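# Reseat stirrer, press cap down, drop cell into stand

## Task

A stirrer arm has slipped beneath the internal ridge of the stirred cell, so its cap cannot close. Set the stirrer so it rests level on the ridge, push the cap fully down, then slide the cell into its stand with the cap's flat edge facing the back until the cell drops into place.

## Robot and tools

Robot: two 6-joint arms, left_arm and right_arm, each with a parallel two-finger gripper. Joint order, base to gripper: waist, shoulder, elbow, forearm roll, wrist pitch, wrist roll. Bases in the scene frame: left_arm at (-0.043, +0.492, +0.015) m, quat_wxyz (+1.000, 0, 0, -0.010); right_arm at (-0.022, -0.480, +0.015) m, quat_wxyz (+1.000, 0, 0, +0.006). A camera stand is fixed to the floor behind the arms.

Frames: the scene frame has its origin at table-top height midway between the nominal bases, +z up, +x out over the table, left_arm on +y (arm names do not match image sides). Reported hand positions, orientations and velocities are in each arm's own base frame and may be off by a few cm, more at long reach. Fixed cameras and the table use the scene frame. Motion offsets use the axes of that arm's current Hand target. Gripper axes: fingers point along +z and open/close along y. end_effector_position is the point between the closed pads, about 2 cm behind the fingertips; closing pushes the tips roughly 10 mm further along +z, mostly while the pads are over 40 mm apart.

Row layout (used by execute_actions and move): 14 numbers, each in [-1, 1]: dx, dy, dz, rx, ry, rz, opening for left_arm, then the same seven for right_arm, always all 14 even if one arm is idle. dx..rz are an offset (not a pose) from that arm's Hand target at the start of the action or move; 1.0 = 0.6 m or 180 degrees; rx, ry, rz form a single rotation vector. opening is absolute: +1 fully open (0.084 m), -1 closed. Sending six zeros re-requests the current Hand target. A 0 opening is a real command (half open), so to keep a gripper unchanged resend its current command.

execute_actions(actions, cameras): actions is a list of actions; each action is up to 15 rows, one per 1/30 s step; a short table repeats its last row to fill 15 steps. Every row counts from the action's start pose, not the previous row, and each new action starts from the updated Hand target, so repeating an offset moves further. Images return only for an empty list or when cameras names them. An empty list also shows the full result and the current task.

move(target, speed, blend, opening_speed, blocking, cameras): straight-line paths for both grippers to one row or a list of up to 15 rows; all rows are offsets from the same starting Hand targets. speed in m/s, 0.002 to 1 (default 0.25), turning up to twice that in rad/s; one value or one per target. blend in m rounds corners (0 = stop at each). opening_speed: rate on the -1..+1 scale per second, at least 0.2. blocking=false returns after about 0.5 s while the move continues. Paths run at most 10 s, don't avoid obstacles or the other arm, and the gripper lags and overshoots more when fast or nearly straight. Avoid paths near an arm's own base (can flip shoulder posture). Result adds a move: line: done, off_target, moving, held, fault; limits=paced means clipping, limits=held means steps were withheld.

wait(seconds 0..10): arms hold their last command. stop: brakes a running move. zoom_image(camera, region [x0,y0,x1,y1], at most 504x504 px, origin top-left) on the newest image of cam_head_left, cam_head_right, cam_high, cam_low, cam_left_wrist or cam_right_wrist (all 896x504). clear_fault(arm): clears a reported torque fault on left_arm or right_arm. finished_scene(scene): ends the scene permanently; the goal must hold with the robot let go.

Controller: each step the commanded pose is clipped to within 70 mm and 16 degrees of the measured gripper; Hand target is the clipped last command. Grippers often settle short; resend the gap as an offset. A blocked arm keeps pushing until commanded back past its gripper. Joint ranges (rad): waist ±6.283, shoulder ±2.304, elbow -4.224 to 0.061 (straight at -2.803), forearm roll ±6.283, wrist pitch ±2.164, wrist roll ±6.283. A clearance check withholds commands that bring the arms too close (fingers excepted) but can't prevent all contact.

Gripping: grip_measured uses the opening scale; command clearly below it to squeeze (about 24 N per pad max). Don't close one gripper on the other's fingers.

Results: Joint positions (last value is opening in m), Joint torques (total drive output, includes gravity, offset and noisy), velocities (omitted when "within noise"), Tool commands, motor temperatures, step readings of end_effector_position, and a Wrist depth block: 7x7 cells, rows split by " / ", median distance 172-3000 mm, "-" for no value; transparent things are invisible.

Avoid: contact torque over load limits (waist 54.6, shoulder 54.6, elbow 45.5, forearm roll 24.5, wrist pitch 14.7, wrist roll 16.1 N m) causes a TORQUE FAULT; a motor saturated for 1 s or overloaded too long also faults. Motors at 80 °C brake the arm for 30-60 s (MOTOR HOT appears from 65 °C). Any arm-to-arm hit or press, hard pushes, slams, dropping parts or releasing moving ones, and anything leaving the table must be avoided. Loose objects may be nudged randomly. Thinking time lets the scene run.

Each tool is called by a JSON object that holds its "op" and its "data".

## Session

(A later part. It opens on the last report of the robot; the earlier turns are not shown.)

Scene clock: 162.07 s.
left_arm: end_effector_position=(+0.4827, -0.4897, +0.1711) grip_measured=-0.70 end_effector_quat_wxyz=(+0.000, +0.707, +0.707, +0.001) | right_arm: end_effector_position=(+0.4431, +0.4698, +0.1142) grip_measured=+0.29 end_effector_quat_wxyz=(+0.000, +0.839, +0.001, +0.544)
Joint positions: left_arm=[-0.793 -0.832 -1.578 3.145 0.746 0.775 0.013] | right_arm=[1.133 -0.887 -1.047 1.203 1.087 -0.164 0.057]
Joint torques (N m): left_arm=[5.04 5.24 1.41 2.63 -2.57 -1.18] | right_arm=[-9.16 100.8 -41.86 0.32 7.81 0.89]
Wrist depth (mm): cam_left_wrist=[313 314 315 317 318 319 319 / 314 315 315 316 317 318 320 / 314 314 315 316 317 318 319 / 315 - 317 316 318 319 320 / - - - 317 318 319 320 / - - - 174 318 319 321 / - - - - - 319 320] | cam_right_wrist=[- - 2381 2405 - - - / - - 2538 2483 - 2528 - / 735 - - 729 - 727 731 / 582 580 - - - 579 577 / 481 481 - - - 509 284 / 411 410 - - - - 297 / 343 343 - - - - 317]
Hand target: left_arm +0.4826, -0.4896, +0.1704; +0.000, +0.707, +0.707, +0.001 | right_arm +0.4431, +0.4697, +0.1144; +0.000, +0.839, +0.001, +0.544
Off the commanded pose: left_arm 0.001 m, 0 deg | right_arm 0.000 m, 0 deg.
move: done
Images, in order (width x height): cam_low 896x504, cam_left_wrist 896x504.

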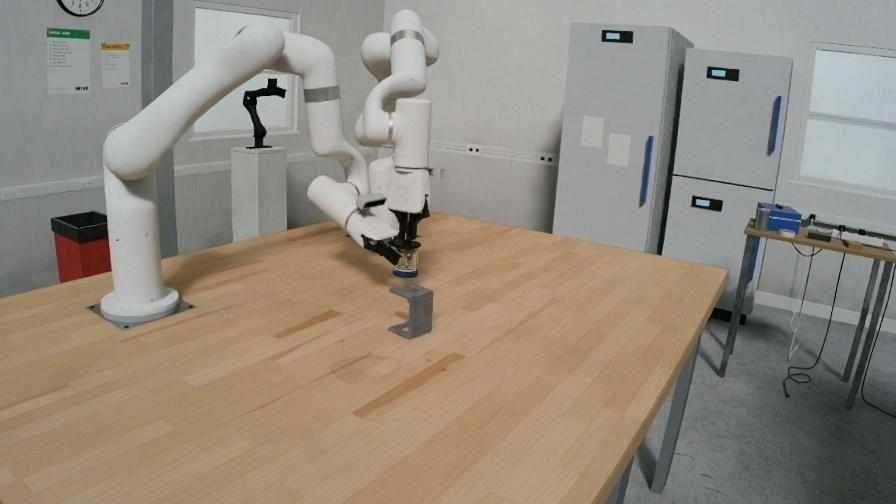

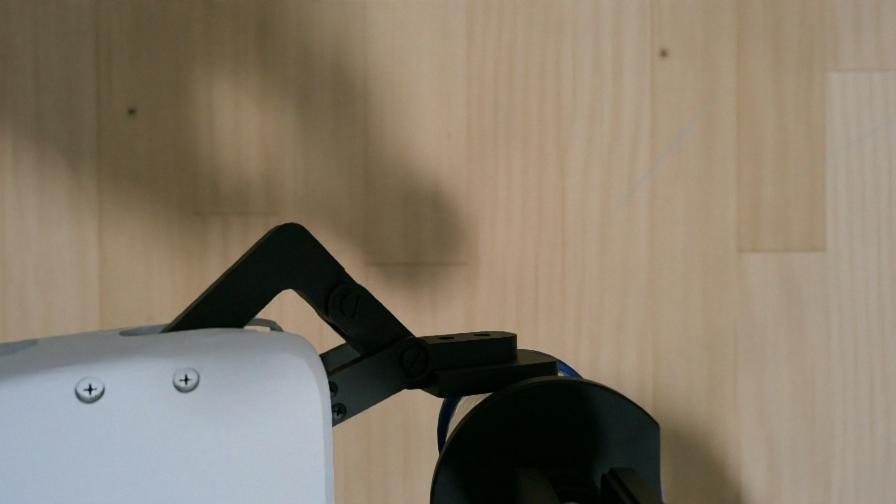

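{"op": "move", "data": {"target": [[0,0,-0.003,0,0,0,-0.4,0,0,0,0,0,0,-0.2],[0,0,-0.15,0,0,0,-0.4,0,0,0,0,0,0,-0.2],[0.2155,-0.072,-0.12,-0.568,0,0.81,-0.4,0,0,0,0,0,0,-0.2],[0.2155,-0.072,0.034,-0.568,0,0.81,-0.4,0,0,0,0,0,0,-0.2]], "speed": [0.1,0.1,0.5,0.3], "cameras": ["cam_left_wrist","cam_right_wrist"]}}

{"op": "zoom_image", "data": {"camera": "cam_left_wrist", "region": [340, 230, 560, 504]}}

Scene clock: 169.33 s.
left_arm: end_effector_position=(+0.4395, -0.3602, +0.1503) grip_measured=-0.42 end_effector_quat_wxyz=(+0.405, +0.591, -0.568, +0.406) | right_arm: end_effector_position=(+0.4431, +0.4697, +0.1144) grip_measured=+0.29 end_effector_quat_wxyz=(+0.000, +0.839, +0.001, +0.544)
Joint positions: left_arm=[-0.292 -0.762 -0.844 4.43 -1.197 3.037 0.026] | right_arm=[1.133 -0.886 -1.047 1.203 1.088 -0.164 0.057]
Joint torques (N m): left_arm=[-5.53 16.25 -19.34 -3.61 -5.85 0.66] | right_arm=[-6.84 48.31 -12.91 -2.34 0.16 -0.3]
Wrist depth (mm): cam_left_wrist=[- - - - - - 652 / - - - - - - - / 1082 1093 1130 1045 1201 264 222 / 730 749 763 776 270 232 213 / 589 386 414 247 232 207 211 / 471 441 480 230 223 211 478 / 393 403 400 241 230 407 414] | cam_right_wrist=[- - - 2389 2356 2405 - / - - - 2474 2510 2528 - / 746 743 743 743 743 738 739 / 589 589 587 588 588 584 586 / 487 487 515 485 514 514 287 / 414 413 - - - - 297 / 347 346 - - - - 320]
Hand target: left_arm +0.4395, -0.3602, +0.1503; +0.405, +0.591, -0.568, +0.406 | right_arm +0.4431, +0.4697, +0.1144; +0.000, +0.839, +0.001, +0.544
Off the commanded pose: left_arm 0.000 m, 0 deg | right_arm 0.000 m, 0 deg.
move: done; limits=paced
Images, in order (width x height): cam_left_wrist 896x504, cam_right_wrist 896x504.

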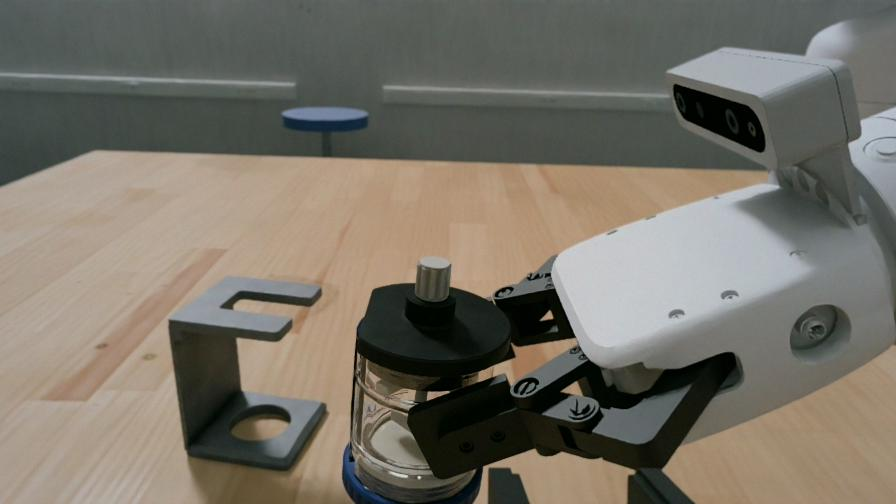

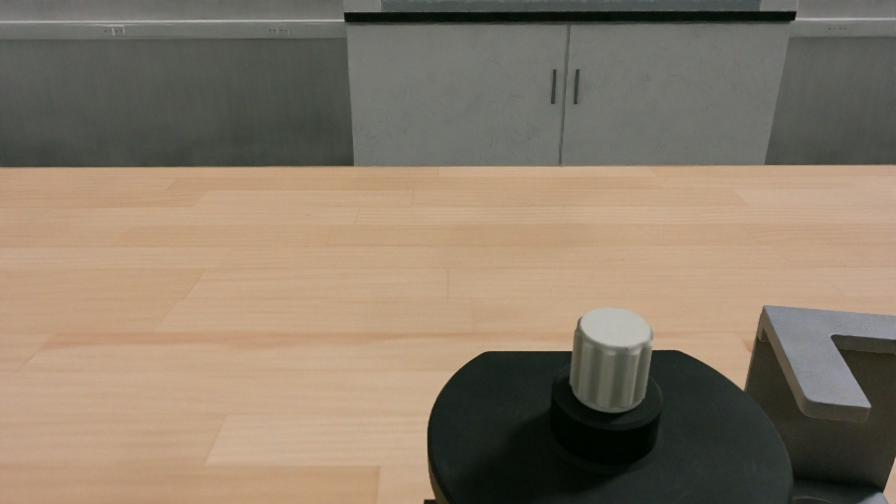

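Scaled by 1.839.

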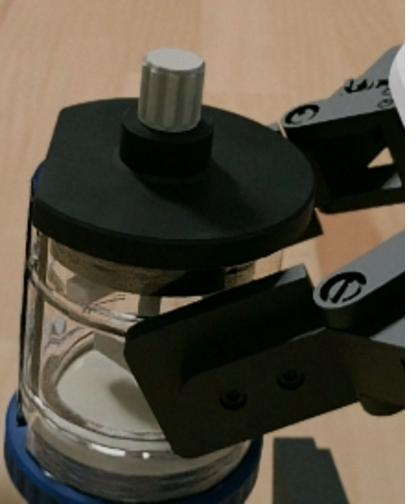

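{"op": "zoom_image", "data": {"camera": "cam_left_wrist", "region": [345, 320, 525, 500]}}

Scaled by 2.800.

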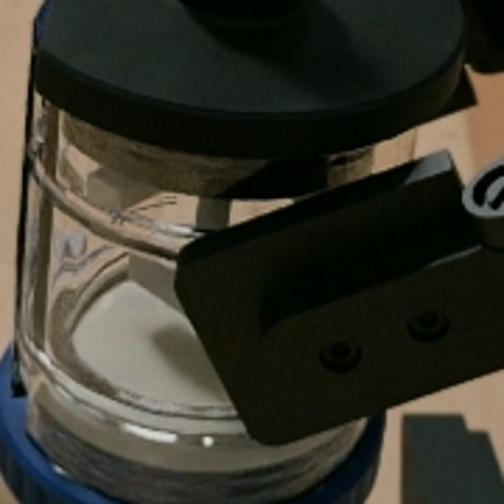

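{"op": "move", "data": {"target": [[0,0,0,0,0,0,-0.4,-0.09,0,0.0402,0,0,0,-0.2],[0,0,0,0,0,0,-0.4,-0.107,0,0.0478,0,0,0,-0.2]], "speed": [0.15,0.03], "cameras": ["cam_left_wrist","cam_low"]}}

{"op": "zoom_image", "data": {"camera": "cam_low", "region": [350, 220, 450, 320]}}

Scene clock: 171.83 s.
left_arm: end_effector_position=(+0.4395, -0.3602, +0.1503) grip_measured=-0.42 end_effector_quat_wxyz=(+0.405, +0.591, -0.568, +0.406) | right_arm: end_effector_position=(+0.4432, +0.4697, +0.0441) grip_measured=+0.29 end_effector_quat_wxyz=(+0.000, +0.839, +0.001, +0.544)
Joint positions: left_arm=[-0.292 -0.762 -0.845 4.43 -1.197 3.037 0.026] | right_arm=[1.133 -1.05 -1.122 1.162 1.122 -0.072 0.057]
Joint torques (N m): left_arm=[-5.88 15.82 -19.29 -3.2 -5.69 0.53] | right_arm=[-15.16 50.36 -26.01 -2.7 2.71 0.84]
Wrist depth (mm): cam_left_wrist=[- - - - - - 651 / - - - - - - 651 / 1079 1101 1123 1050 1186 1094 675 / 733 744 757 771 785 801 700 / 589 386 574 614 624 296 247 / 471 443 482 487 296 261 235 / 393 402 402 274 264 236 235] | cam_right_wrist=[- - - 2381 2397 2422 - / 721 - 2439 2431 2439 710 2448 / 528 527 526 525 524 521 224 / 417 417 416 415 414 414 279 / 345 344 344 343 364 343 291 / 294 294 - - - 292 278 / 245 246 - - - - 243]
Hand target: left_arm +0.4395, -0.3602, +0.1503; +0.405, +0.591, -0.568, +0.406 | right_arm +0.4432, +0.4697, +0.0440; +0.000, +0.839, +0.001, +0.544
Off the commanded pose: left_arm 0.000 m, 0 deg | right_arm 0.000 m, 0 deg.
move: done
Images, in order (width x height): cam_low 896x504, cam_left_wrist 896x504.

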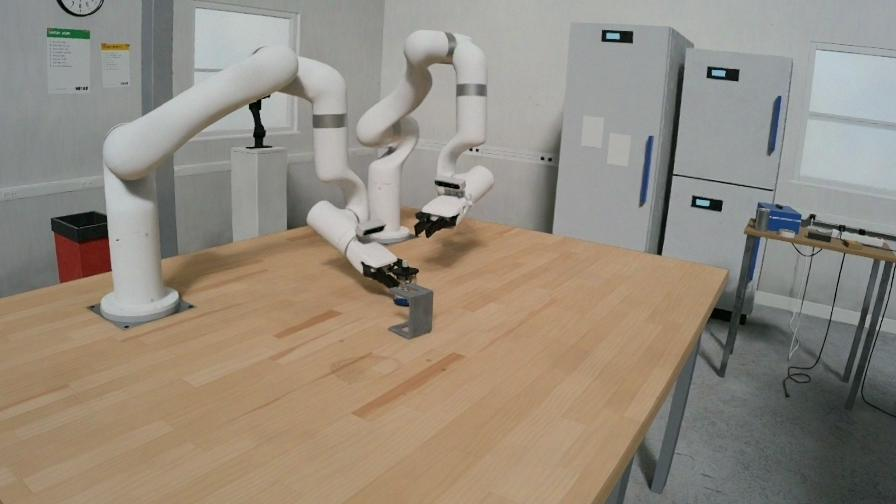

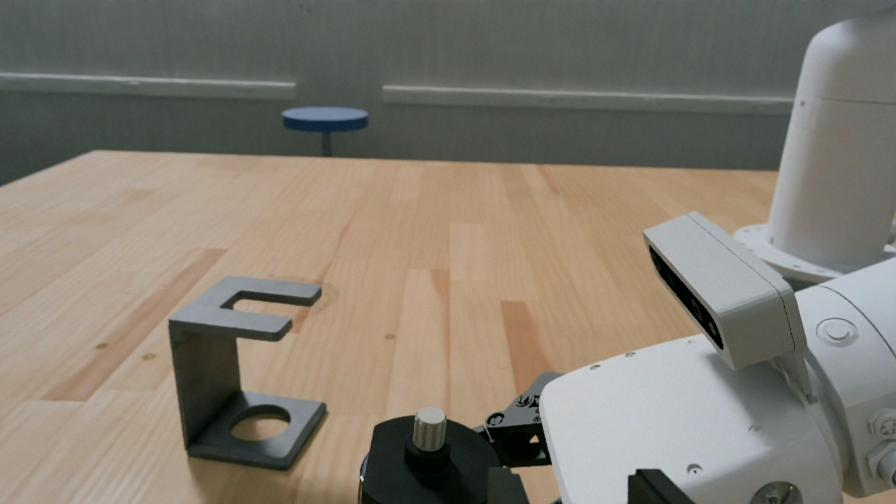

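Scaled by 5.040.

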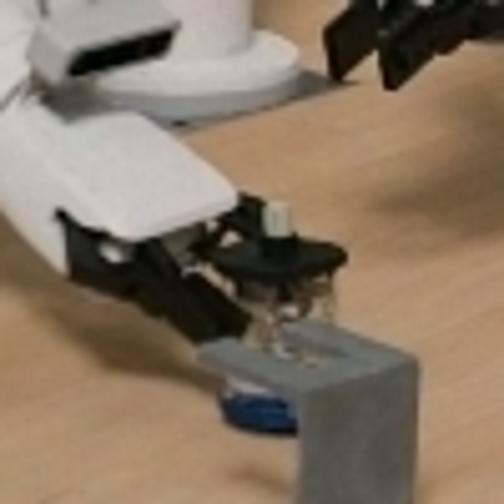

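{"op": "move", "data": {"target": [0,0,0,0,0,0,-0.4,-0.0122,0,0.0054,0,0,0,-0.2], "speed": 0.03, "cameras": ["cam_low"]}}

{"op": "zoom_image", "data": {"camera": "cam_low", "region": [350, 220, 450, 320]}}

{"op": "move", "data": {"target": [0,0,0,0,0,0,-0.4,-0.0092,0,0.0041,0,0,0,-0.2], "speed": 0.03, "cameras": ["cam_low"]}}

{"op": "zoom_image", "data": {"camera": "cam_low", "region": [350, 220, 450, 320]}}

Scene clock: 172.97 s.
left_arm: end_effector_position=(+0.4395, -0.3602, +0.1503) grip_measured=-0.42 end_effector_quat_wxyz=(+0.405, +0.591, -0.568, +0.406) | right_arm: end_effector_position=(+0.4433, +0.4697, +0.0363) grip_measured=+0.29 end_effector_quat_wxyz=(+0.000, +0.839, +0.001, +0.545)
Joint positions: left_arm=[-0.292 -0.762 -0.845 4.43 -1.197 3.037 0.026] | right_arm=[1.133 -1.069 -1.132 1.158 1.126 -0.063 0.057]
Joint torques (N m): left_arm=[-5.91 15.52 -20.69 -3.47 -5.24 0.61] | right_arm=[6 20.41 -14.15 -3 -5.49 0.8]
Wrist depth (mm): cam_left_wrist=[- - - - - - 650 / - - - - - - 655 / 1077 1094 1121 1050 1182 1094 672 / 739 746 760 773 790 793 692 / 591 384 573 613 619 627 254 / 471 443 481 486 308 270 238 / 392 402 402 275 271 241 239] | cam_right_wrist=[- - - 2405 2389 2372 - / 704 - 700 2439 2431 2431 2474 / 514 512 512 508 509 509 220 / 405 404 403 402 401 401 279 / 333 333 332 332 352 331 290 / 284 283 - - - 282 269 / 237 236 - - - - 235]
Hand target: left_arm +0.4395, -0.3602, +0.1503; +0.405, +0.591, -0.568, +0.406 | right_arm +0.4431, +0.4697, +0.0360; +0.000, +0.839, +0.001, +0.544
Off the commanded pose: left_arm 0.000 m, 0 deg | right_arm 0.000 m, 0 deg.
move: done
Images, in order (width x height): cam_low 896x504.

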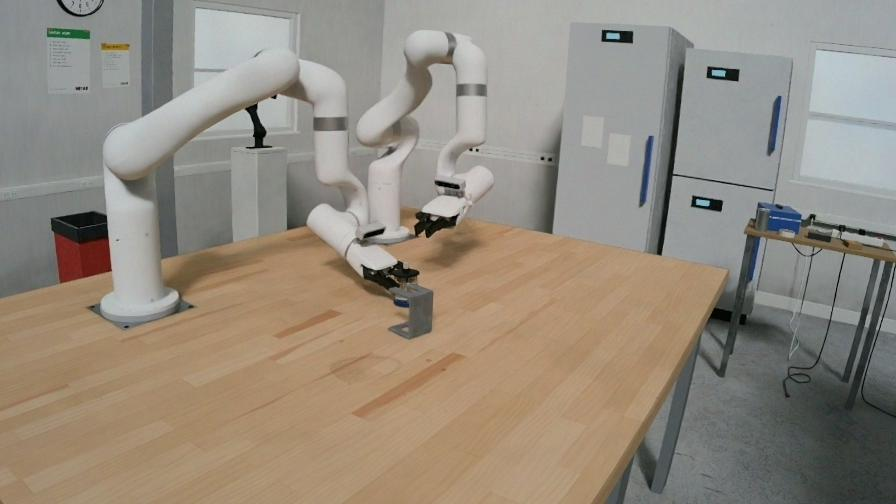

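Scaled by 5.040.

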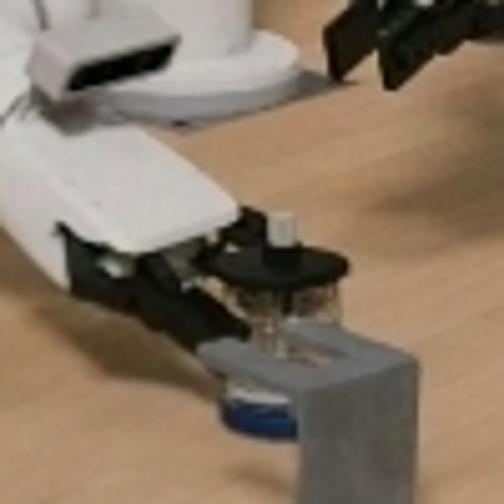

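Scene clock: 173.73 s.
left_arm: end_effector_position=(+0.4395, -0.3602, +0.1503) grip_measured=-0.42 end_effector_quat_wxyz=(+0.405, +0.591, -0.568, +0.406) | right_arm: end_effector_position=(+0.4431, +0.4697, +0.0300) grip_measured=+0.29 end_effector_quat_wxyz=(+0.000, +0.839, +0.001, +0.544)
Joint positions: left_arm=[-0.292 -0.762 -0.845 4.43 -1.197 3.037 0.026] | right_arm=[1.133 -1.084 -1.14 1.155 1.128 -0.057 0.056]
Joint torques (N m): left_arm=[-5.31 16.33 -19.87 -3.41 -5.51 0.61] | right_arm=[22.07 23.67 -15.87 -3.24 -2.58 0.73]
Wrist depth (mm): cam_left_wrist=[- - - - - - 649 / - - - - - - 652 / 1079 1098 1117 1048 1180 1093 675 / 734 747 757 773 789 792 694 / 593 386 573 612 588 636 257 / 471 443 480 487 321 280 241 / 392 401 402 280 279 247 239] | cam_right_wrist=[- - - 2372 2356 2356 - / 674 762 758 667 751 753 751 / 491 491 489 488 489 486 267 / 388 386 386 385 385 384 280 / 320 319 319 338 - 317 286 / 272 272 - - - - 257 / 227 227 - - - - 226]
Hand target: left_arm +0.4395, -0.3602, +0.1503; +0.405, +0.591, -0.568, +0.406 | right_arm +0.4431, +0.4697, +0.0300; +0.000, +0.839, +0.001, +0.544
Off the commanded pose: left_arm 0.000 m, 0 deg | right_arm 0.000 m, 0 deg.
move: done
Images, in order (width x height): cam_low 896x504.

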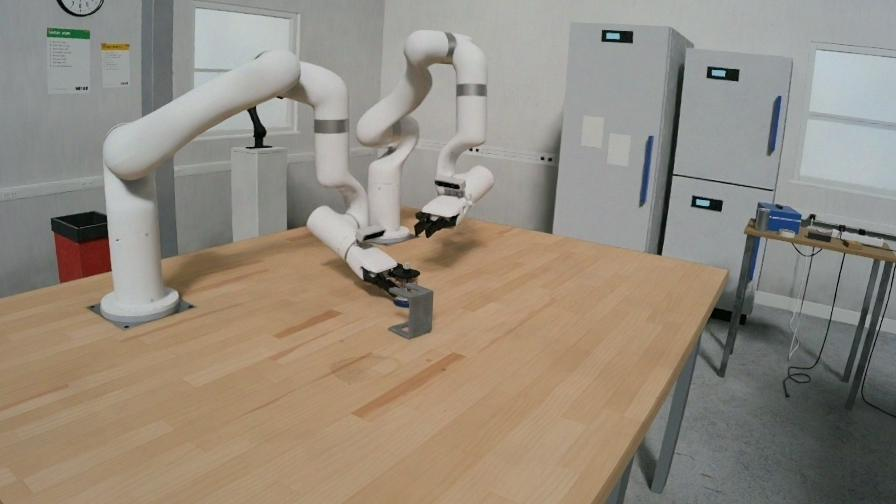

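Scaled by 5.040.

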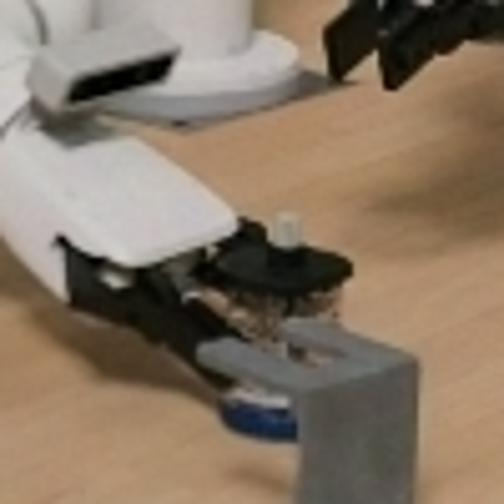

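{"op": "move", "data": {"target": [0,0,0,0,0,0,-0.4,0.003,0,-0.001,0,0,0,0.6], "opening_speed": 0.4, "cameras": ["cam_low","cam_right_wrist","cam_left_wrist"]}}

{"op": "zoom_image", "data": {"camera": "cam_low", "region": [350, 220, 450, 320]}}

Scene clock: 176.33 s.
left_arm: end_effector_position=(+0.4395, -0.3602, +0.1503) grip_measured=-0.42 end_effector_quat_wxyz=(+0.405, +0.591, -0.568, +0.406) | right_arm: end_effector_position=(+0.4433, +0.4697, +0.0319) grip_measured=+0.59 end_effector_quat_wxyz=(+0.000, +0.839, +0.001, +0.544)
Joint positions: left_arm=[-0.292 -0.762 -0.845 4.43 -1.197 3.037 0.026] | right_arm=[1.132 -1.079 -1.138 1.156 1.127 -0.059 0.069]
Joint torques (N m): left_arm=[-4.56 16.74 -19.86 -3.71 -5.24 0.66] | right_arm=[-13.05 63.81 -15.75 2.65 0.77 -0.68]
Wrist depth (mm): cam_left_wrist=[- - - - - - 650 / - - - - - - 654 / 1076 1091 1119 1046 1182 1089 676 / 732 745 756 779 784 793 697 / 588 386 573 613 590 633 256 / 472 445 480 486 320 279 241 / 392 403 402 279 278 246 239] | cam_right_wrist=[- - - 2405 2348 2389 - / 669 761 755 665 751 748 747 / 492 492 490 488 486 487 268 / 388 388 387 387 386 385 280 / 321 321 321 339 338 319 286 / 273 273 - - - - 259 / 228 228 - - - - 227]
Hand target: left_arm +0.4395, -0.3602, +0.1503; +0.405, +0.591, -0.568, +0.406 | right_arm +0.4433, +0.4697, +0.0319; +0.000, +0.839, +0.001, +0.544
Off the commanded pose: left_arm 0.000 m, 0 deg | right_arm 0.000 m, 0 deg.
move: done
Images, in order (width x height): cam_low 896x504, cam_left_wrist 896x504, cam_right_wrist 896x504.

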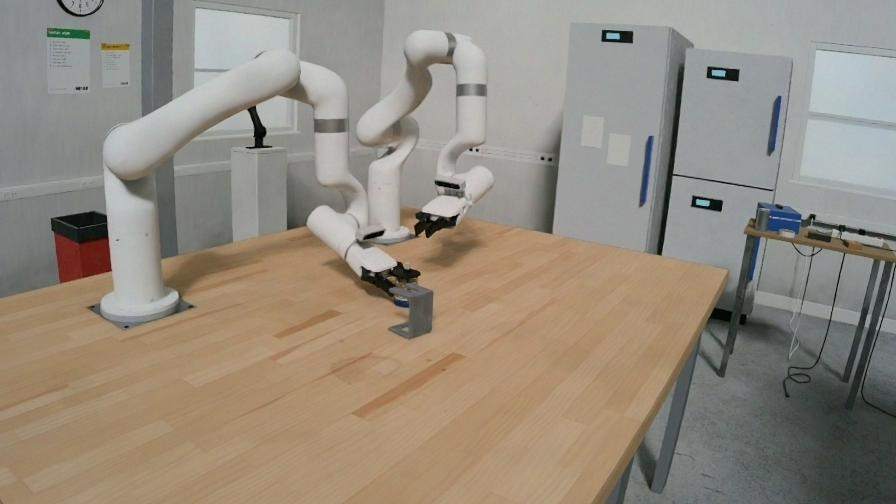

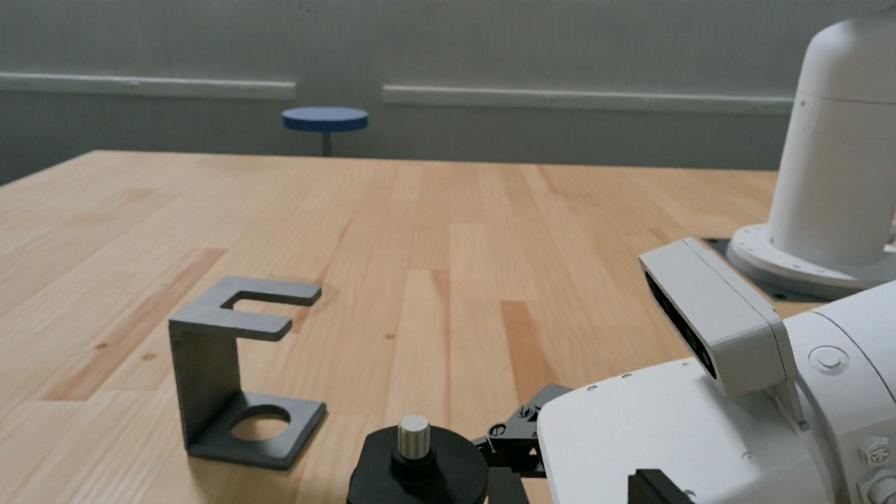

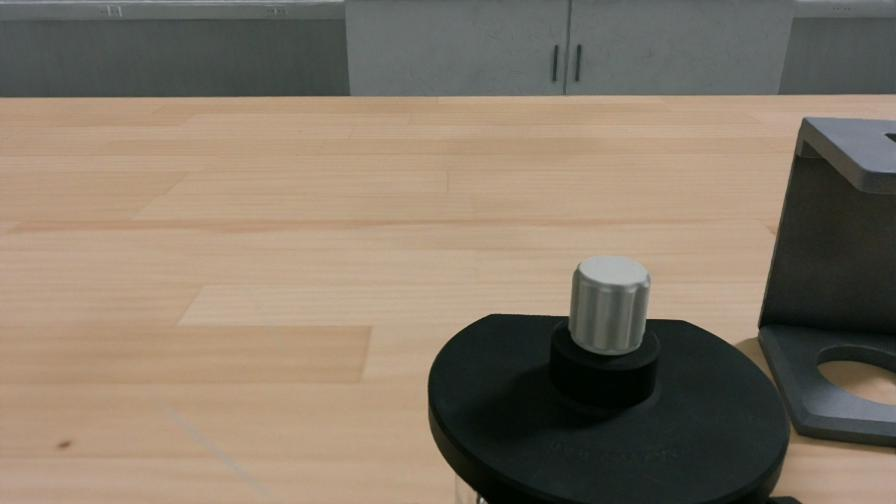

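Scaled by 5.040.

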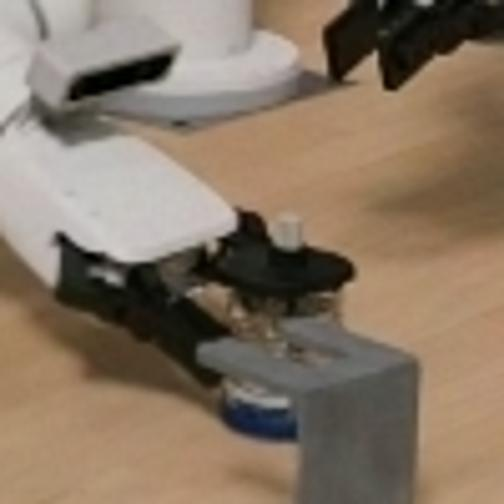

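{"op": "move", "data": {"target": [-0.075,0,0.01,0,0,0,-0.4,0,0,-0.13,0,0,0,1], "cameras": ["cam_left_wrist","cam_right_wrist"]}}

{"op": "zoom_image", "data": {"camera": "cam_left_wrist", "region": [330, 270, 560, 490]}}

{"op": "zoom_image", "data": {"camera": "cam_right_wrist", "region": [400, 150, 700, 480]}}

Scene clock: 177.70 s.
left_arm: end_effector_position=(+0.4384, -0.3505, +0.1060) grip_measured=-0.42 end_effector_quat_wxyz=(+0.405, +0.591, -0.568, +0.406) | right_arm: end_effector_position=(+0.3721, +0.4696, +0.0637) grip_measured=+1.00 end_effector_quat_wxyz=(+0.000, +0.839, +0.001, +0.544)
Joint positions: left_arm=[-0.272 -0.871 -0.875 4.421 -1.22 3.118 0.026] | right_arm=[1.264 -0.977 -1.022 1.282 1.138 -0.047 0.084]
Joint torques (N m): left_arm=[4.85 16.79 -18.21 -3.57 -5.82 0.46] | right_arm=[16.69 71.63 -8.7 3.52 2.18 -0.7]
Wrist depth (mm): cam_left_wrist=[- - - - - - 641 / - - - - - - 660 / 810 909 941 875 988 1014 691 / 615 386 589 648 662 302 263 / 493 437 507 511 323 308 230 / 394 397 380 265 409 229 236 / 339 342 347 315 337 229 207] | cam_right_wrist=[- - - 2448 2422 2465 - / 806 - 2510 2501 2547 794 795 / 590 589 590 586 588 351 313 / 467 466 467 466 463 362 357 / 365 385 385 219 218 367 364 / 328 328 312 196 196 311 313 / 274 274 274 274 242 273 272]
Hand target: left_arm +0.4384, -0.3504, +0.1059; +0.405, +0.591, -0.568, +0.406 | right_arm +0.3721, +0.4696, +0.0637; +0.000, +0.839, +0.001, +0.544
Off the commanded pose: left_arm 0.000 m, 0 deg | right_arm 0.000 m, 0 deg.
move: done
Images, in order (width x height): cam_left_wrist 896x504, cam_right_wrist 896x504.

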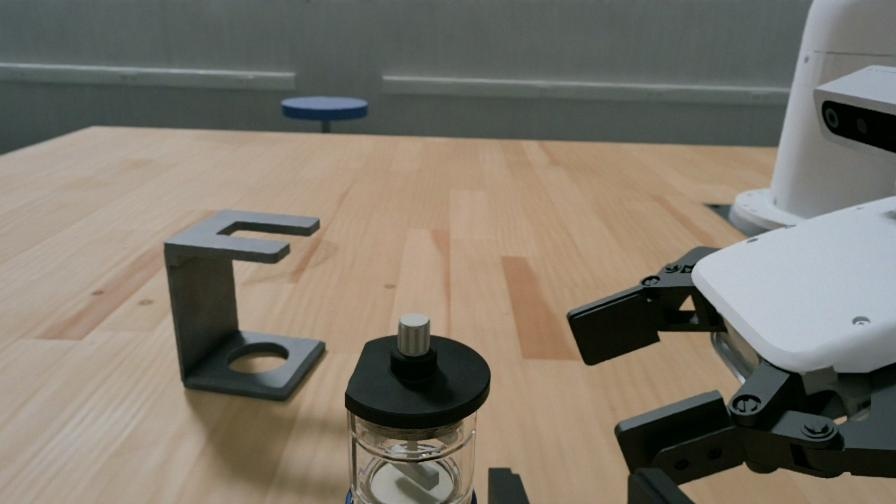

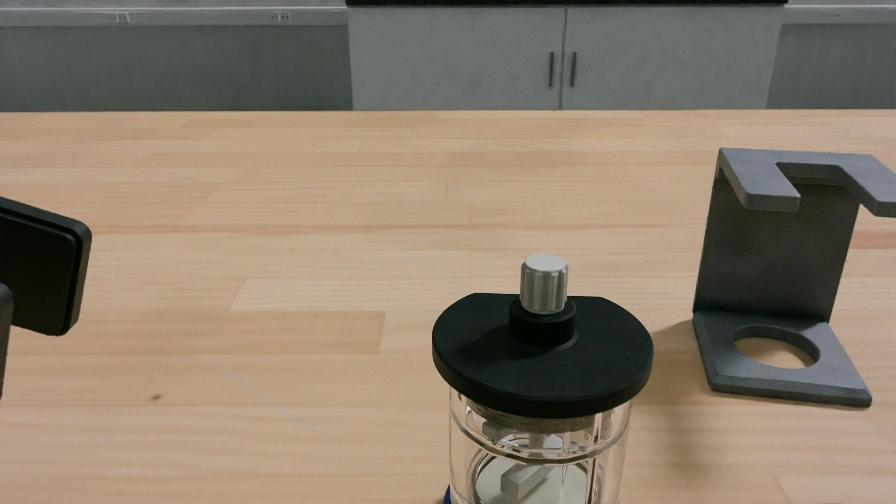

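Scaled by 2.191.

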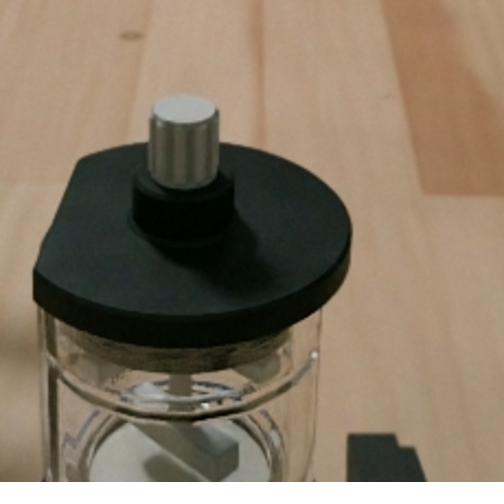

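Scaled by 1.527.

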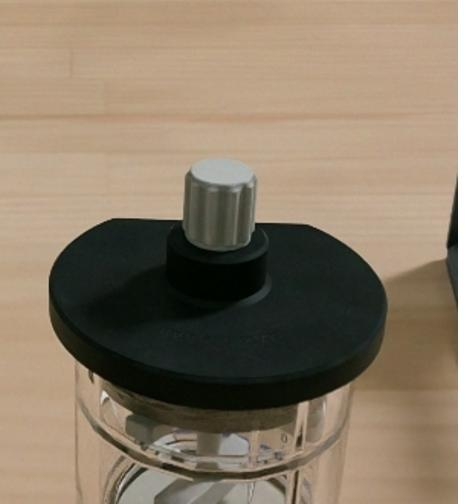

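{"op": "move", "data": {"target": [[0.188,0.004,-0.068,0,0,0,-0.3,0,0,0,0,0,0,1],[0.307,-0.059,0.138,0.568,0,-0.81,-0.3,0,0,0,0,0,0,1],[0.1815,-0.0615,0.1837,0.568,0,-0.81,-0.3,0,0,0,0,0,0,1]], "speed": [0.4,0.5,0.2], "blend": 0.02, "cameras": ["cam_left_wrist","cam_right_wrist"]}}

Scene clock: 183.47 s.
left_arm: end_effector_position=(+0.4803, -0.4902, +0.1698) grip_measured=-0.32 end_effector_quat_wxyz=(+0.000, +0.707, +0.707, +0.001) | right_arm: end_effector_position=(+0.3721, +0.4696, +0.0637) grip_measured=+1.00 end_effector_quat_wxyz=(+0.000, +0.839, +0.001, +0.544)
Joint positions: left_arm=[-0.796 -0.831 -1.573 3.145 0.743 0.772 0.03] | right_arm=[1.264 -0.977 -1.022 1.282 1.138 -0.048 0.084]
Joint torques (N m): left_arm=[-4.53 24.04 -31.96 3.67 3.23 -1.35] | right_arm=[15.48 70.57 -9.08 3.63 0.14 -0.64]
Wrist depth (mm): cam_left_wrist=[311 313 314 314 315 316 317 / 312 313 314 315 316 316 317 / 311 313 314 315 316 317 317 / 206 313 314 315 316 317 318 / 200 216 314 314 316 317 318 / 193 313 315 234 234 318 318 / 192 314 314 234 234 318 319] | cam_right_wrist=[- - - 2457 2483 2457 - / 808 - 2510 2492 2519 795 794 / 592 590 588 589 585 351 313 / 466 467 467 465 464 361 357 / 385 385 385 219 218 368 364 / 328 328 312 196 196 311 313 / 274 274 273 274 242 273 273]
Hand target: left_arm +0.4803, -0.4902, +0.1698; +0.000, +0.707, +0.707, +0.001 | right_arm +0.3721, +0.4696, +0.0637; +0.000, +0.839, +0.001, +0.544
Off the commanded pose: left_arm 0.000 m, 0 deg | right_arm 0.000 m, 0 deg.
move: done; limits=paced
Images, in order (width x height): cam_left_wrist 896x504, cam_right_wrist 896x504.

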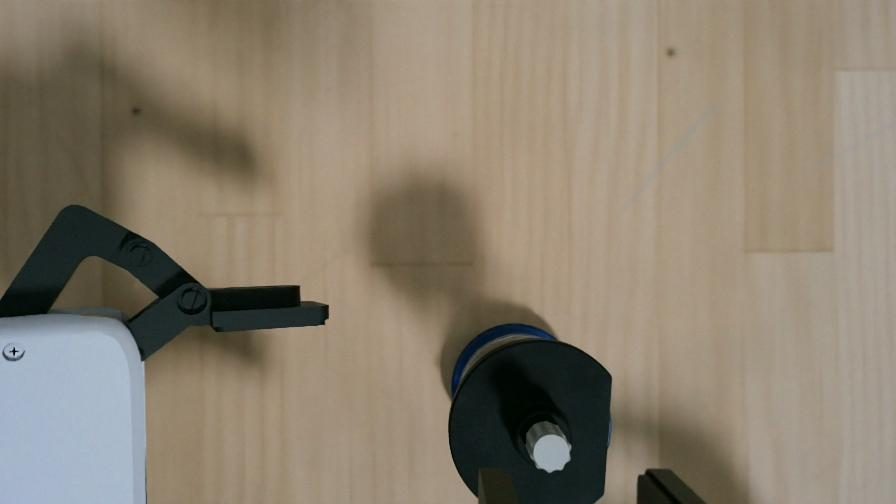

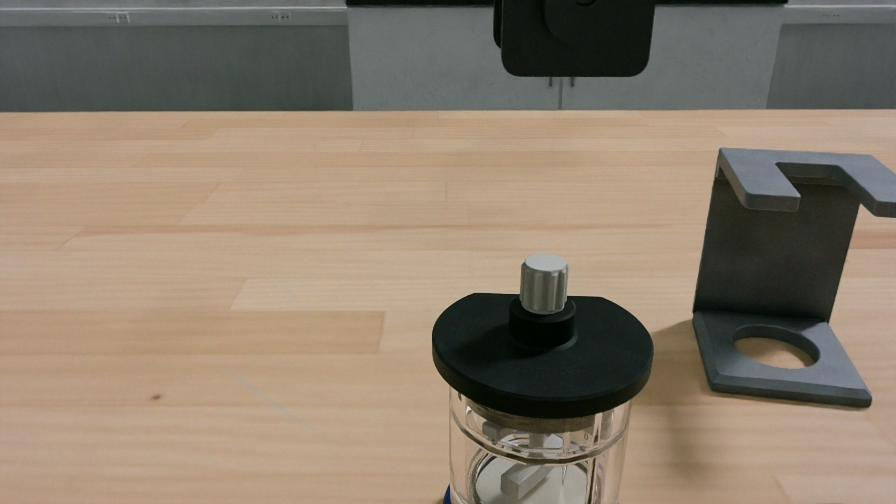

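{"op": "move", "data": {"target": [[-0.0043,0.005,0.08,0,0,0,-0.3,0,0,0,0,0,0,1],[-0.0043,0.005,0.1205,0,0,0,-0.3,0,0,0,0,0,0,1],[-0.0043,0.005,0.1205,0,0,0,-1,0,0,0,0,0,0,1],[-0.0043,0.005,0.131,0,0,0,-1,0,0,0,0,0,0,1]], "speed": [0.15,0.08,0.05,0.03], "cameras": ["cam_right_wrist"]}}

{"op": "zoom_image", "data": {"camera": "cam_right_wrist", "region": [400, 150, 700, 480]}}

Scene clock: 186.93 s.
left_arm: end_effector_position=(+0.4930, -0.5023, +0.1309) grip_measured=-0.68 end_effector_quat_wxyz=(+0.026, +0.707, +0.707, +0.001) | right_arm: end_effector_position=(+0.3721, +0.4696, +0.0637) grip_measured=+1.00 end_effector_quat_wxyz=(+0.000, +0.839, +0.001, +0.544)
Joint positions: left_arm=[-0.795 -0.894 -1.584 3.145 0.637 0.773 0.014] | right_arm=[1.264 -0.977 -1.022 1.282 1.138 -0.048 0.084]
Joint torques (N m): left_arm=[0.44 47.7 -24.35 -0.14 -0.19 -0.42] | right_arm=[15.47 71.29 -9.42 3.69 0.12 -0.71]
Wrist depth (mm): cam_left_wrist=[261 263 266 269 271 275 277 / 262 265 267 270 273 276 279 / 263 266 268 272 274 277 280 / 264 185 269 273 276 278 281 / 266 269 271 274 276 279 283 / 267 269 272 - - 282 284 / 268 271 273 - - 283 286] | cam_right_wrist=[- - - 2448 - 2465 - / 809 - 805 2501 178 793 796 / 590 590 588 - 183 350 312 / 466 466 466 197 184 356 357 / 385 384 386 385 220 367 365 / 329 328 327 312 221 311 312 / 274 274 273 274 211 273 273]
Hand target: left_arm +0.4930, -0.5023, +0.1309; +0.026, +0.707, +0.707, +0.001 (not the last commanded pose) | right_arm +0.3721, +0.4696, +0.0637; +0.000, +0.839, +0.001, +0.544
Tool commands: left_gripper/opening=-1.0 right_gripper/opening=+1.0
Off the commanded pose: left_arm 0.042 m, 3 deg | right_arm 0.000 m, 0 deg.
TORQUE FAULT: the external load on joint 2 (shoulder) of the left arm reached its load limit, and that arm stopped. The contact can be on any part of that arm beyond that joint, not only on its tool. A torque fault puts only its own arm into a fault stop. That arm's remaining commands of this call were not run. The hold on joint 2 (shoulder) of that arm was moved back by the arm itself, up to 3 degrees, as the stop began. That arm is still stopped at the end of this call. While its stop runs, that arm, its gripper or tool too, takes no new command.
CLEAR FAULT: the left arm stays stopped (state 4) until you call clear_fault(arm="left_arm").
End effector pose when the fault began: left_arm: position (+0.4841, -0.4932, +0.0954), quat_wxyz (+0.001, +0.707, +0.707, +0.001)
Joint positions when the fault began: left_arm=[-0.795 -0.945 -1.584 3.145 0.637 0.773 0.014]
move: fault (left_arm); path passed 3 of 4 targets
Images, in order (width x height): cam_right_wrist 896x504.

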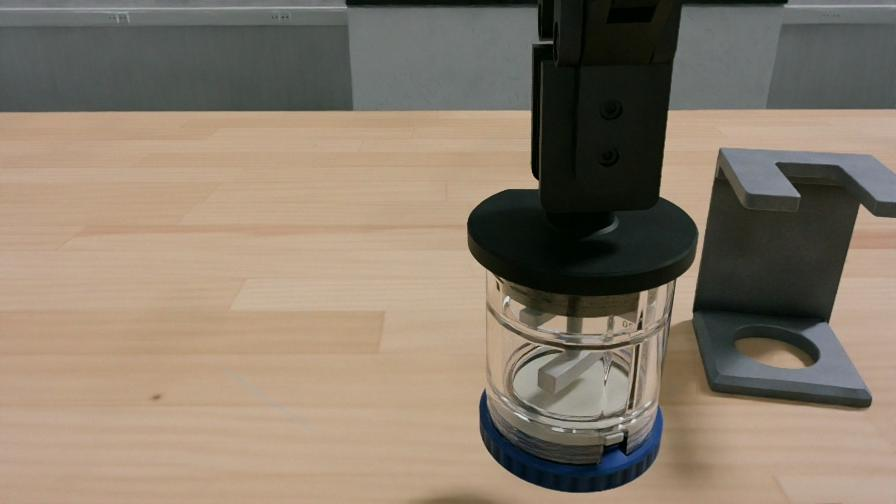

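Scaled by 1.527.

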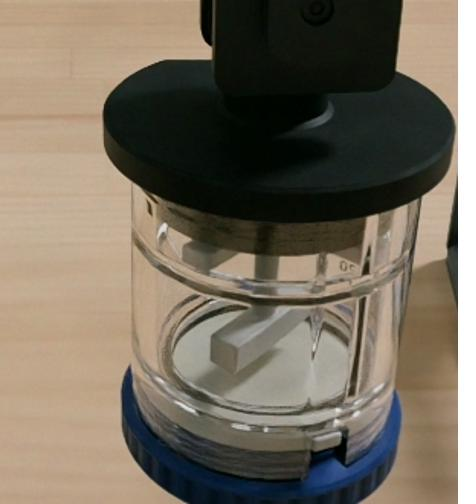

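{"op": "clear_fault", "data": {"arm": "left_arm"}}

{"op": "move", "data": {"target": [0,0,0,0,0.0165,0,-1,0,0,-0.1,0,0,0,1], "speed": 0.05, "cameras": ["cam_right_wrist","cam_left_wrist","cam_low"]}}

{"op": "zoom_image", "data": {"camera": "cam_low", "region": [360, 210, 460, 350]}}

Scene clock: 189.13 s.
left_arm: end_effector_position=(+0.4930, -0.5023, +0.1309) grip_measured=-0.68 end_effector_quat_wxyz=(+0.026, +0.707, +0.707, +0.001) | right_arm: end_effector_position=(+0.3721, +0.4696, +0.0637) grip_measured=+1.00 end_effector_quat_wxyz=(+0.000, +0.839, +0.001, +0.544)
Joint positions: left_arm=[-0.795 -0.894 -1.584 3.145 0.637 0.773 0.014] | right_arm=[1.264 -0.977 -1.022 1.282 1.138 -0.048 0.084]
Joint torques (N m): left_arm=[0.33 48.07 -23.69 -0.13 -0.25 -0.09] | right_arm=[16 69.95 -9.45 3.67 0.08 -0.65]
Wrist depth (mm): cam_left_wrist=[261 264 266 269 272 274 278 / 262 265 267 270 273 275 279 / 263 265 269 271 274 277 280 / 264 185 269 273 276 279 281 / 266 268 270 273 277 280 282 / 267 269 273 - - 281 284 / 268 271 273 - - 283 285] | cam_right_wrist=[- - - 2405 - 2457 - / 806 - 801 2510 178 796 792 / 590 590 589 - 183 345 312 / 467 466 465 197 184 356 357 / 385 385 385 384 220 366 364 / 328 328 328 312 221 311 312 / 274 273 274 273 211 273 273]
Hand target: left_arm +0.4930, -0.5023, +0.1309; +0.026, +0.707, +0.707, +0.001 (not the last commanded pose) | right_arm +0.3721, +0.4696, +0.0637; +0.000, +0.839, +0.001, +0.544
Tool commands: left_gripper/opening=-1.0 right_gripper/opening=+1.0
Off the commanded pose: left_arm 0.042 m, 3 deg | right_arm 0.000 m, 0 deg.
TORQUE FAULT, CONTINUED: the left arm's stop, for the torque fault of joint 2 (shoulder) that an earlier result reported, is over. The call counts as one of the actions that you can send in this scene. The hold on joint 2 (shoulder) of that arm was moved back by the arm itself, up to 3 degrees, as the stop began. That arm's target is now where it stood when the stop ended, not its last command. That arm keeps its grip as last carried out and accepts commands again: back off and push less far.
CLEAR FAULT: your call cleared the left arm's torque fault. If a joint's load stays at its limit, that arm stops again at once.

Scene clock: 190.73 s.
left_arm: end_effector_position=(+0.4930, -0.5023, +0.1309) grip_measured=-0.68 end_effector_quat_wxyz=(+0.008, +0.707, +0.707, +0.019) | right_arm: end_effector_position=(+0.3173, +0.4696, +0.0881) grip_measured=+1.00 end_effector_quat_wxyz=(+0.000, +0.839, +0.001, +0.544)
Joint positions: left_arm=[-0.808 -0.916 -1.623 3.202 0.692 0.715 0.014] | right_arm=[1.373 -0.904 -0.956 1.395 1.141 -0.057 0.084]
Joint torques (N m): left_arm=[-4.09 26.22 -32.71 3.27 3.29 -1.16] | right_arm=[15.05 68.36 -8.65 3.73 2.25 -0.69]
Wrist depth (mm): cam_left_wrist=[268 271 274 277 280 283 286 / 268 271 274 277 280 282 285 / 267 271 274 276 279 282 285 / 268 270 273 277 279 282 285 / 268 270 272 275 279 282 285 / 267 269 272 - - 282 285 / 267 269 272 - - 282 284] | cam_right_wrist=[- - - 2492 2474 2510 - / 914 - 909 - 234 2547 895 / 669 669 665 - 244 396 662 / 527 525 525 259 253 417 525 / 436 435 434 435 409 417 431 / 353 371 369 337 288 368 351 / 310 310 309 308 309 309 308]
Hand target: left_arm +0.4930, -0.5023, +0.1309; +0.008, +0.707, +0.707, +0.019 | right_arm +0.3173, +0.4696, +0.0881; +0.000, +0.839, +0.001, +0.544
Off the commanded pose: left_arm 0.000 m, 0 deg | right_arm 0.000 m, 0 deg.
move: done
Images, in order (width x height): cam_low 896x504, cam_left_wrist 896x504, cam_right_wrist 896x504.

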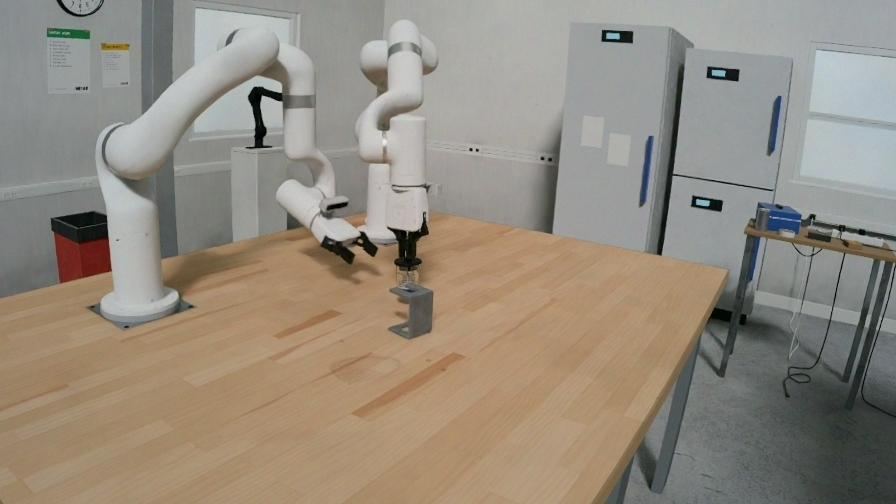

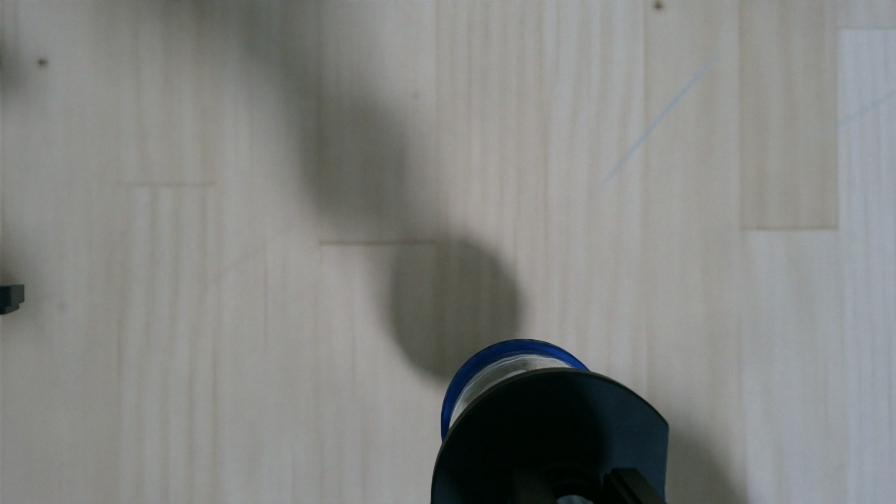

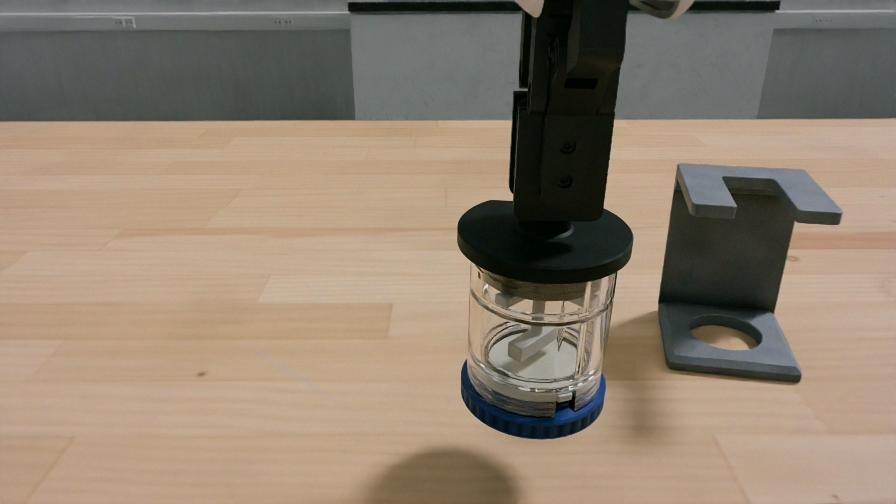

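Scaled by 3.600.

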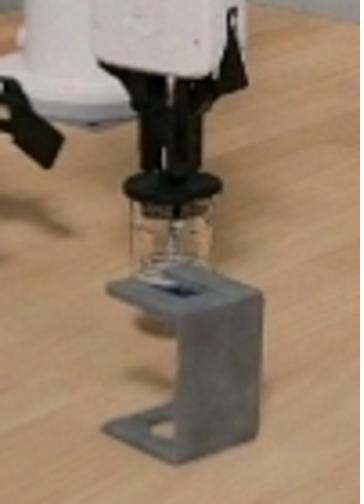

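{"op": "move", "data": {"target": [[0,0,0,0.0118,-0.0047,0,-1,0,0,0,0,0,0,1],[0,0,0.053,0.0118,-0.0047,0,-1,0,0,0,0,0,0,1]], "speed": 0.05, "cameras": ["cam_right_wrist"]}}

Scene clock: 194.67 s.
left_arm: end_effector_position=(+0.4942, -0.5018, +0.0991) grip_measured=-0.68 end_effector_quat_wxyz=(+0.000, +0.707, +0.707, +0.001) | right_arm: end_effector_position=(+0.3173, +0.4696, +0.0881) grip_measured=+1.00 end_effector_quat_wxyz=(+0.000, +0.839, +0.001, +0.544)
Joint positions: left_arm=[-0.794 -0.971 -1.642 3.144 0.67 0.774 0.014] | right_arm=[1.373 -0.904 -0.956 1.395 1.141 -0.057 0.084]
Joint torques (N m): left_arm=[5.76 25.67 -32.22 -2.88 -3.16 0.68] | right_arm=[15.52 68.31 -8.53 3.49 2.35 -0.66]
Wrist depth (mm): cam_left_wrist=[242 243 243 245 245 245 246 / 242 242 243 244 245 246 246 / 242 242 243 244 245 245 246 / 242 243 244 245 245 246 247 / 242 242 244 244 245 246 246 / 242 243 243 244 - 246 247 / 242 243 244 - - 247 247] | cam_right_wrist=[- - - - 188 2483 - / 913 - 903 - 190 904 895 / 669 666 665 - 245 396 662 / 527 527 526 524 252 417 524 / 436 435 434 281 263 416 432 / 353 370 370 352 336 370 351 / 310 309 309 296 297 308 308]
Hand target: left_arm +0.4942, -0.5018, +0.0991; +0.000, +0.707, +0.707, +0.001 | right_arm +0.3173, +0.4696, +0.0881; +0.000, +0.839, +0.001, +0.544
Off the commanded pose: left_arm 0.000 m, 0 deg | right_arm 0.000 m, 0 deg.
move: done
Images, in order (width x height): cam_right_wrist 896x504.

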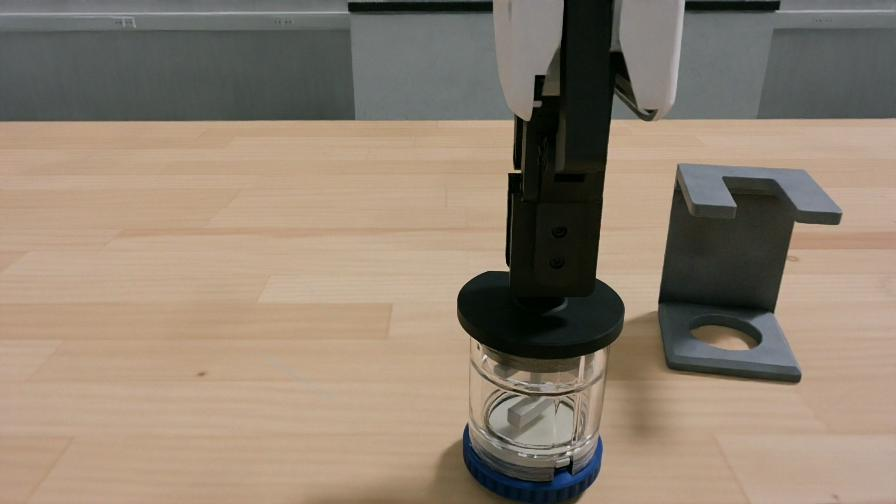

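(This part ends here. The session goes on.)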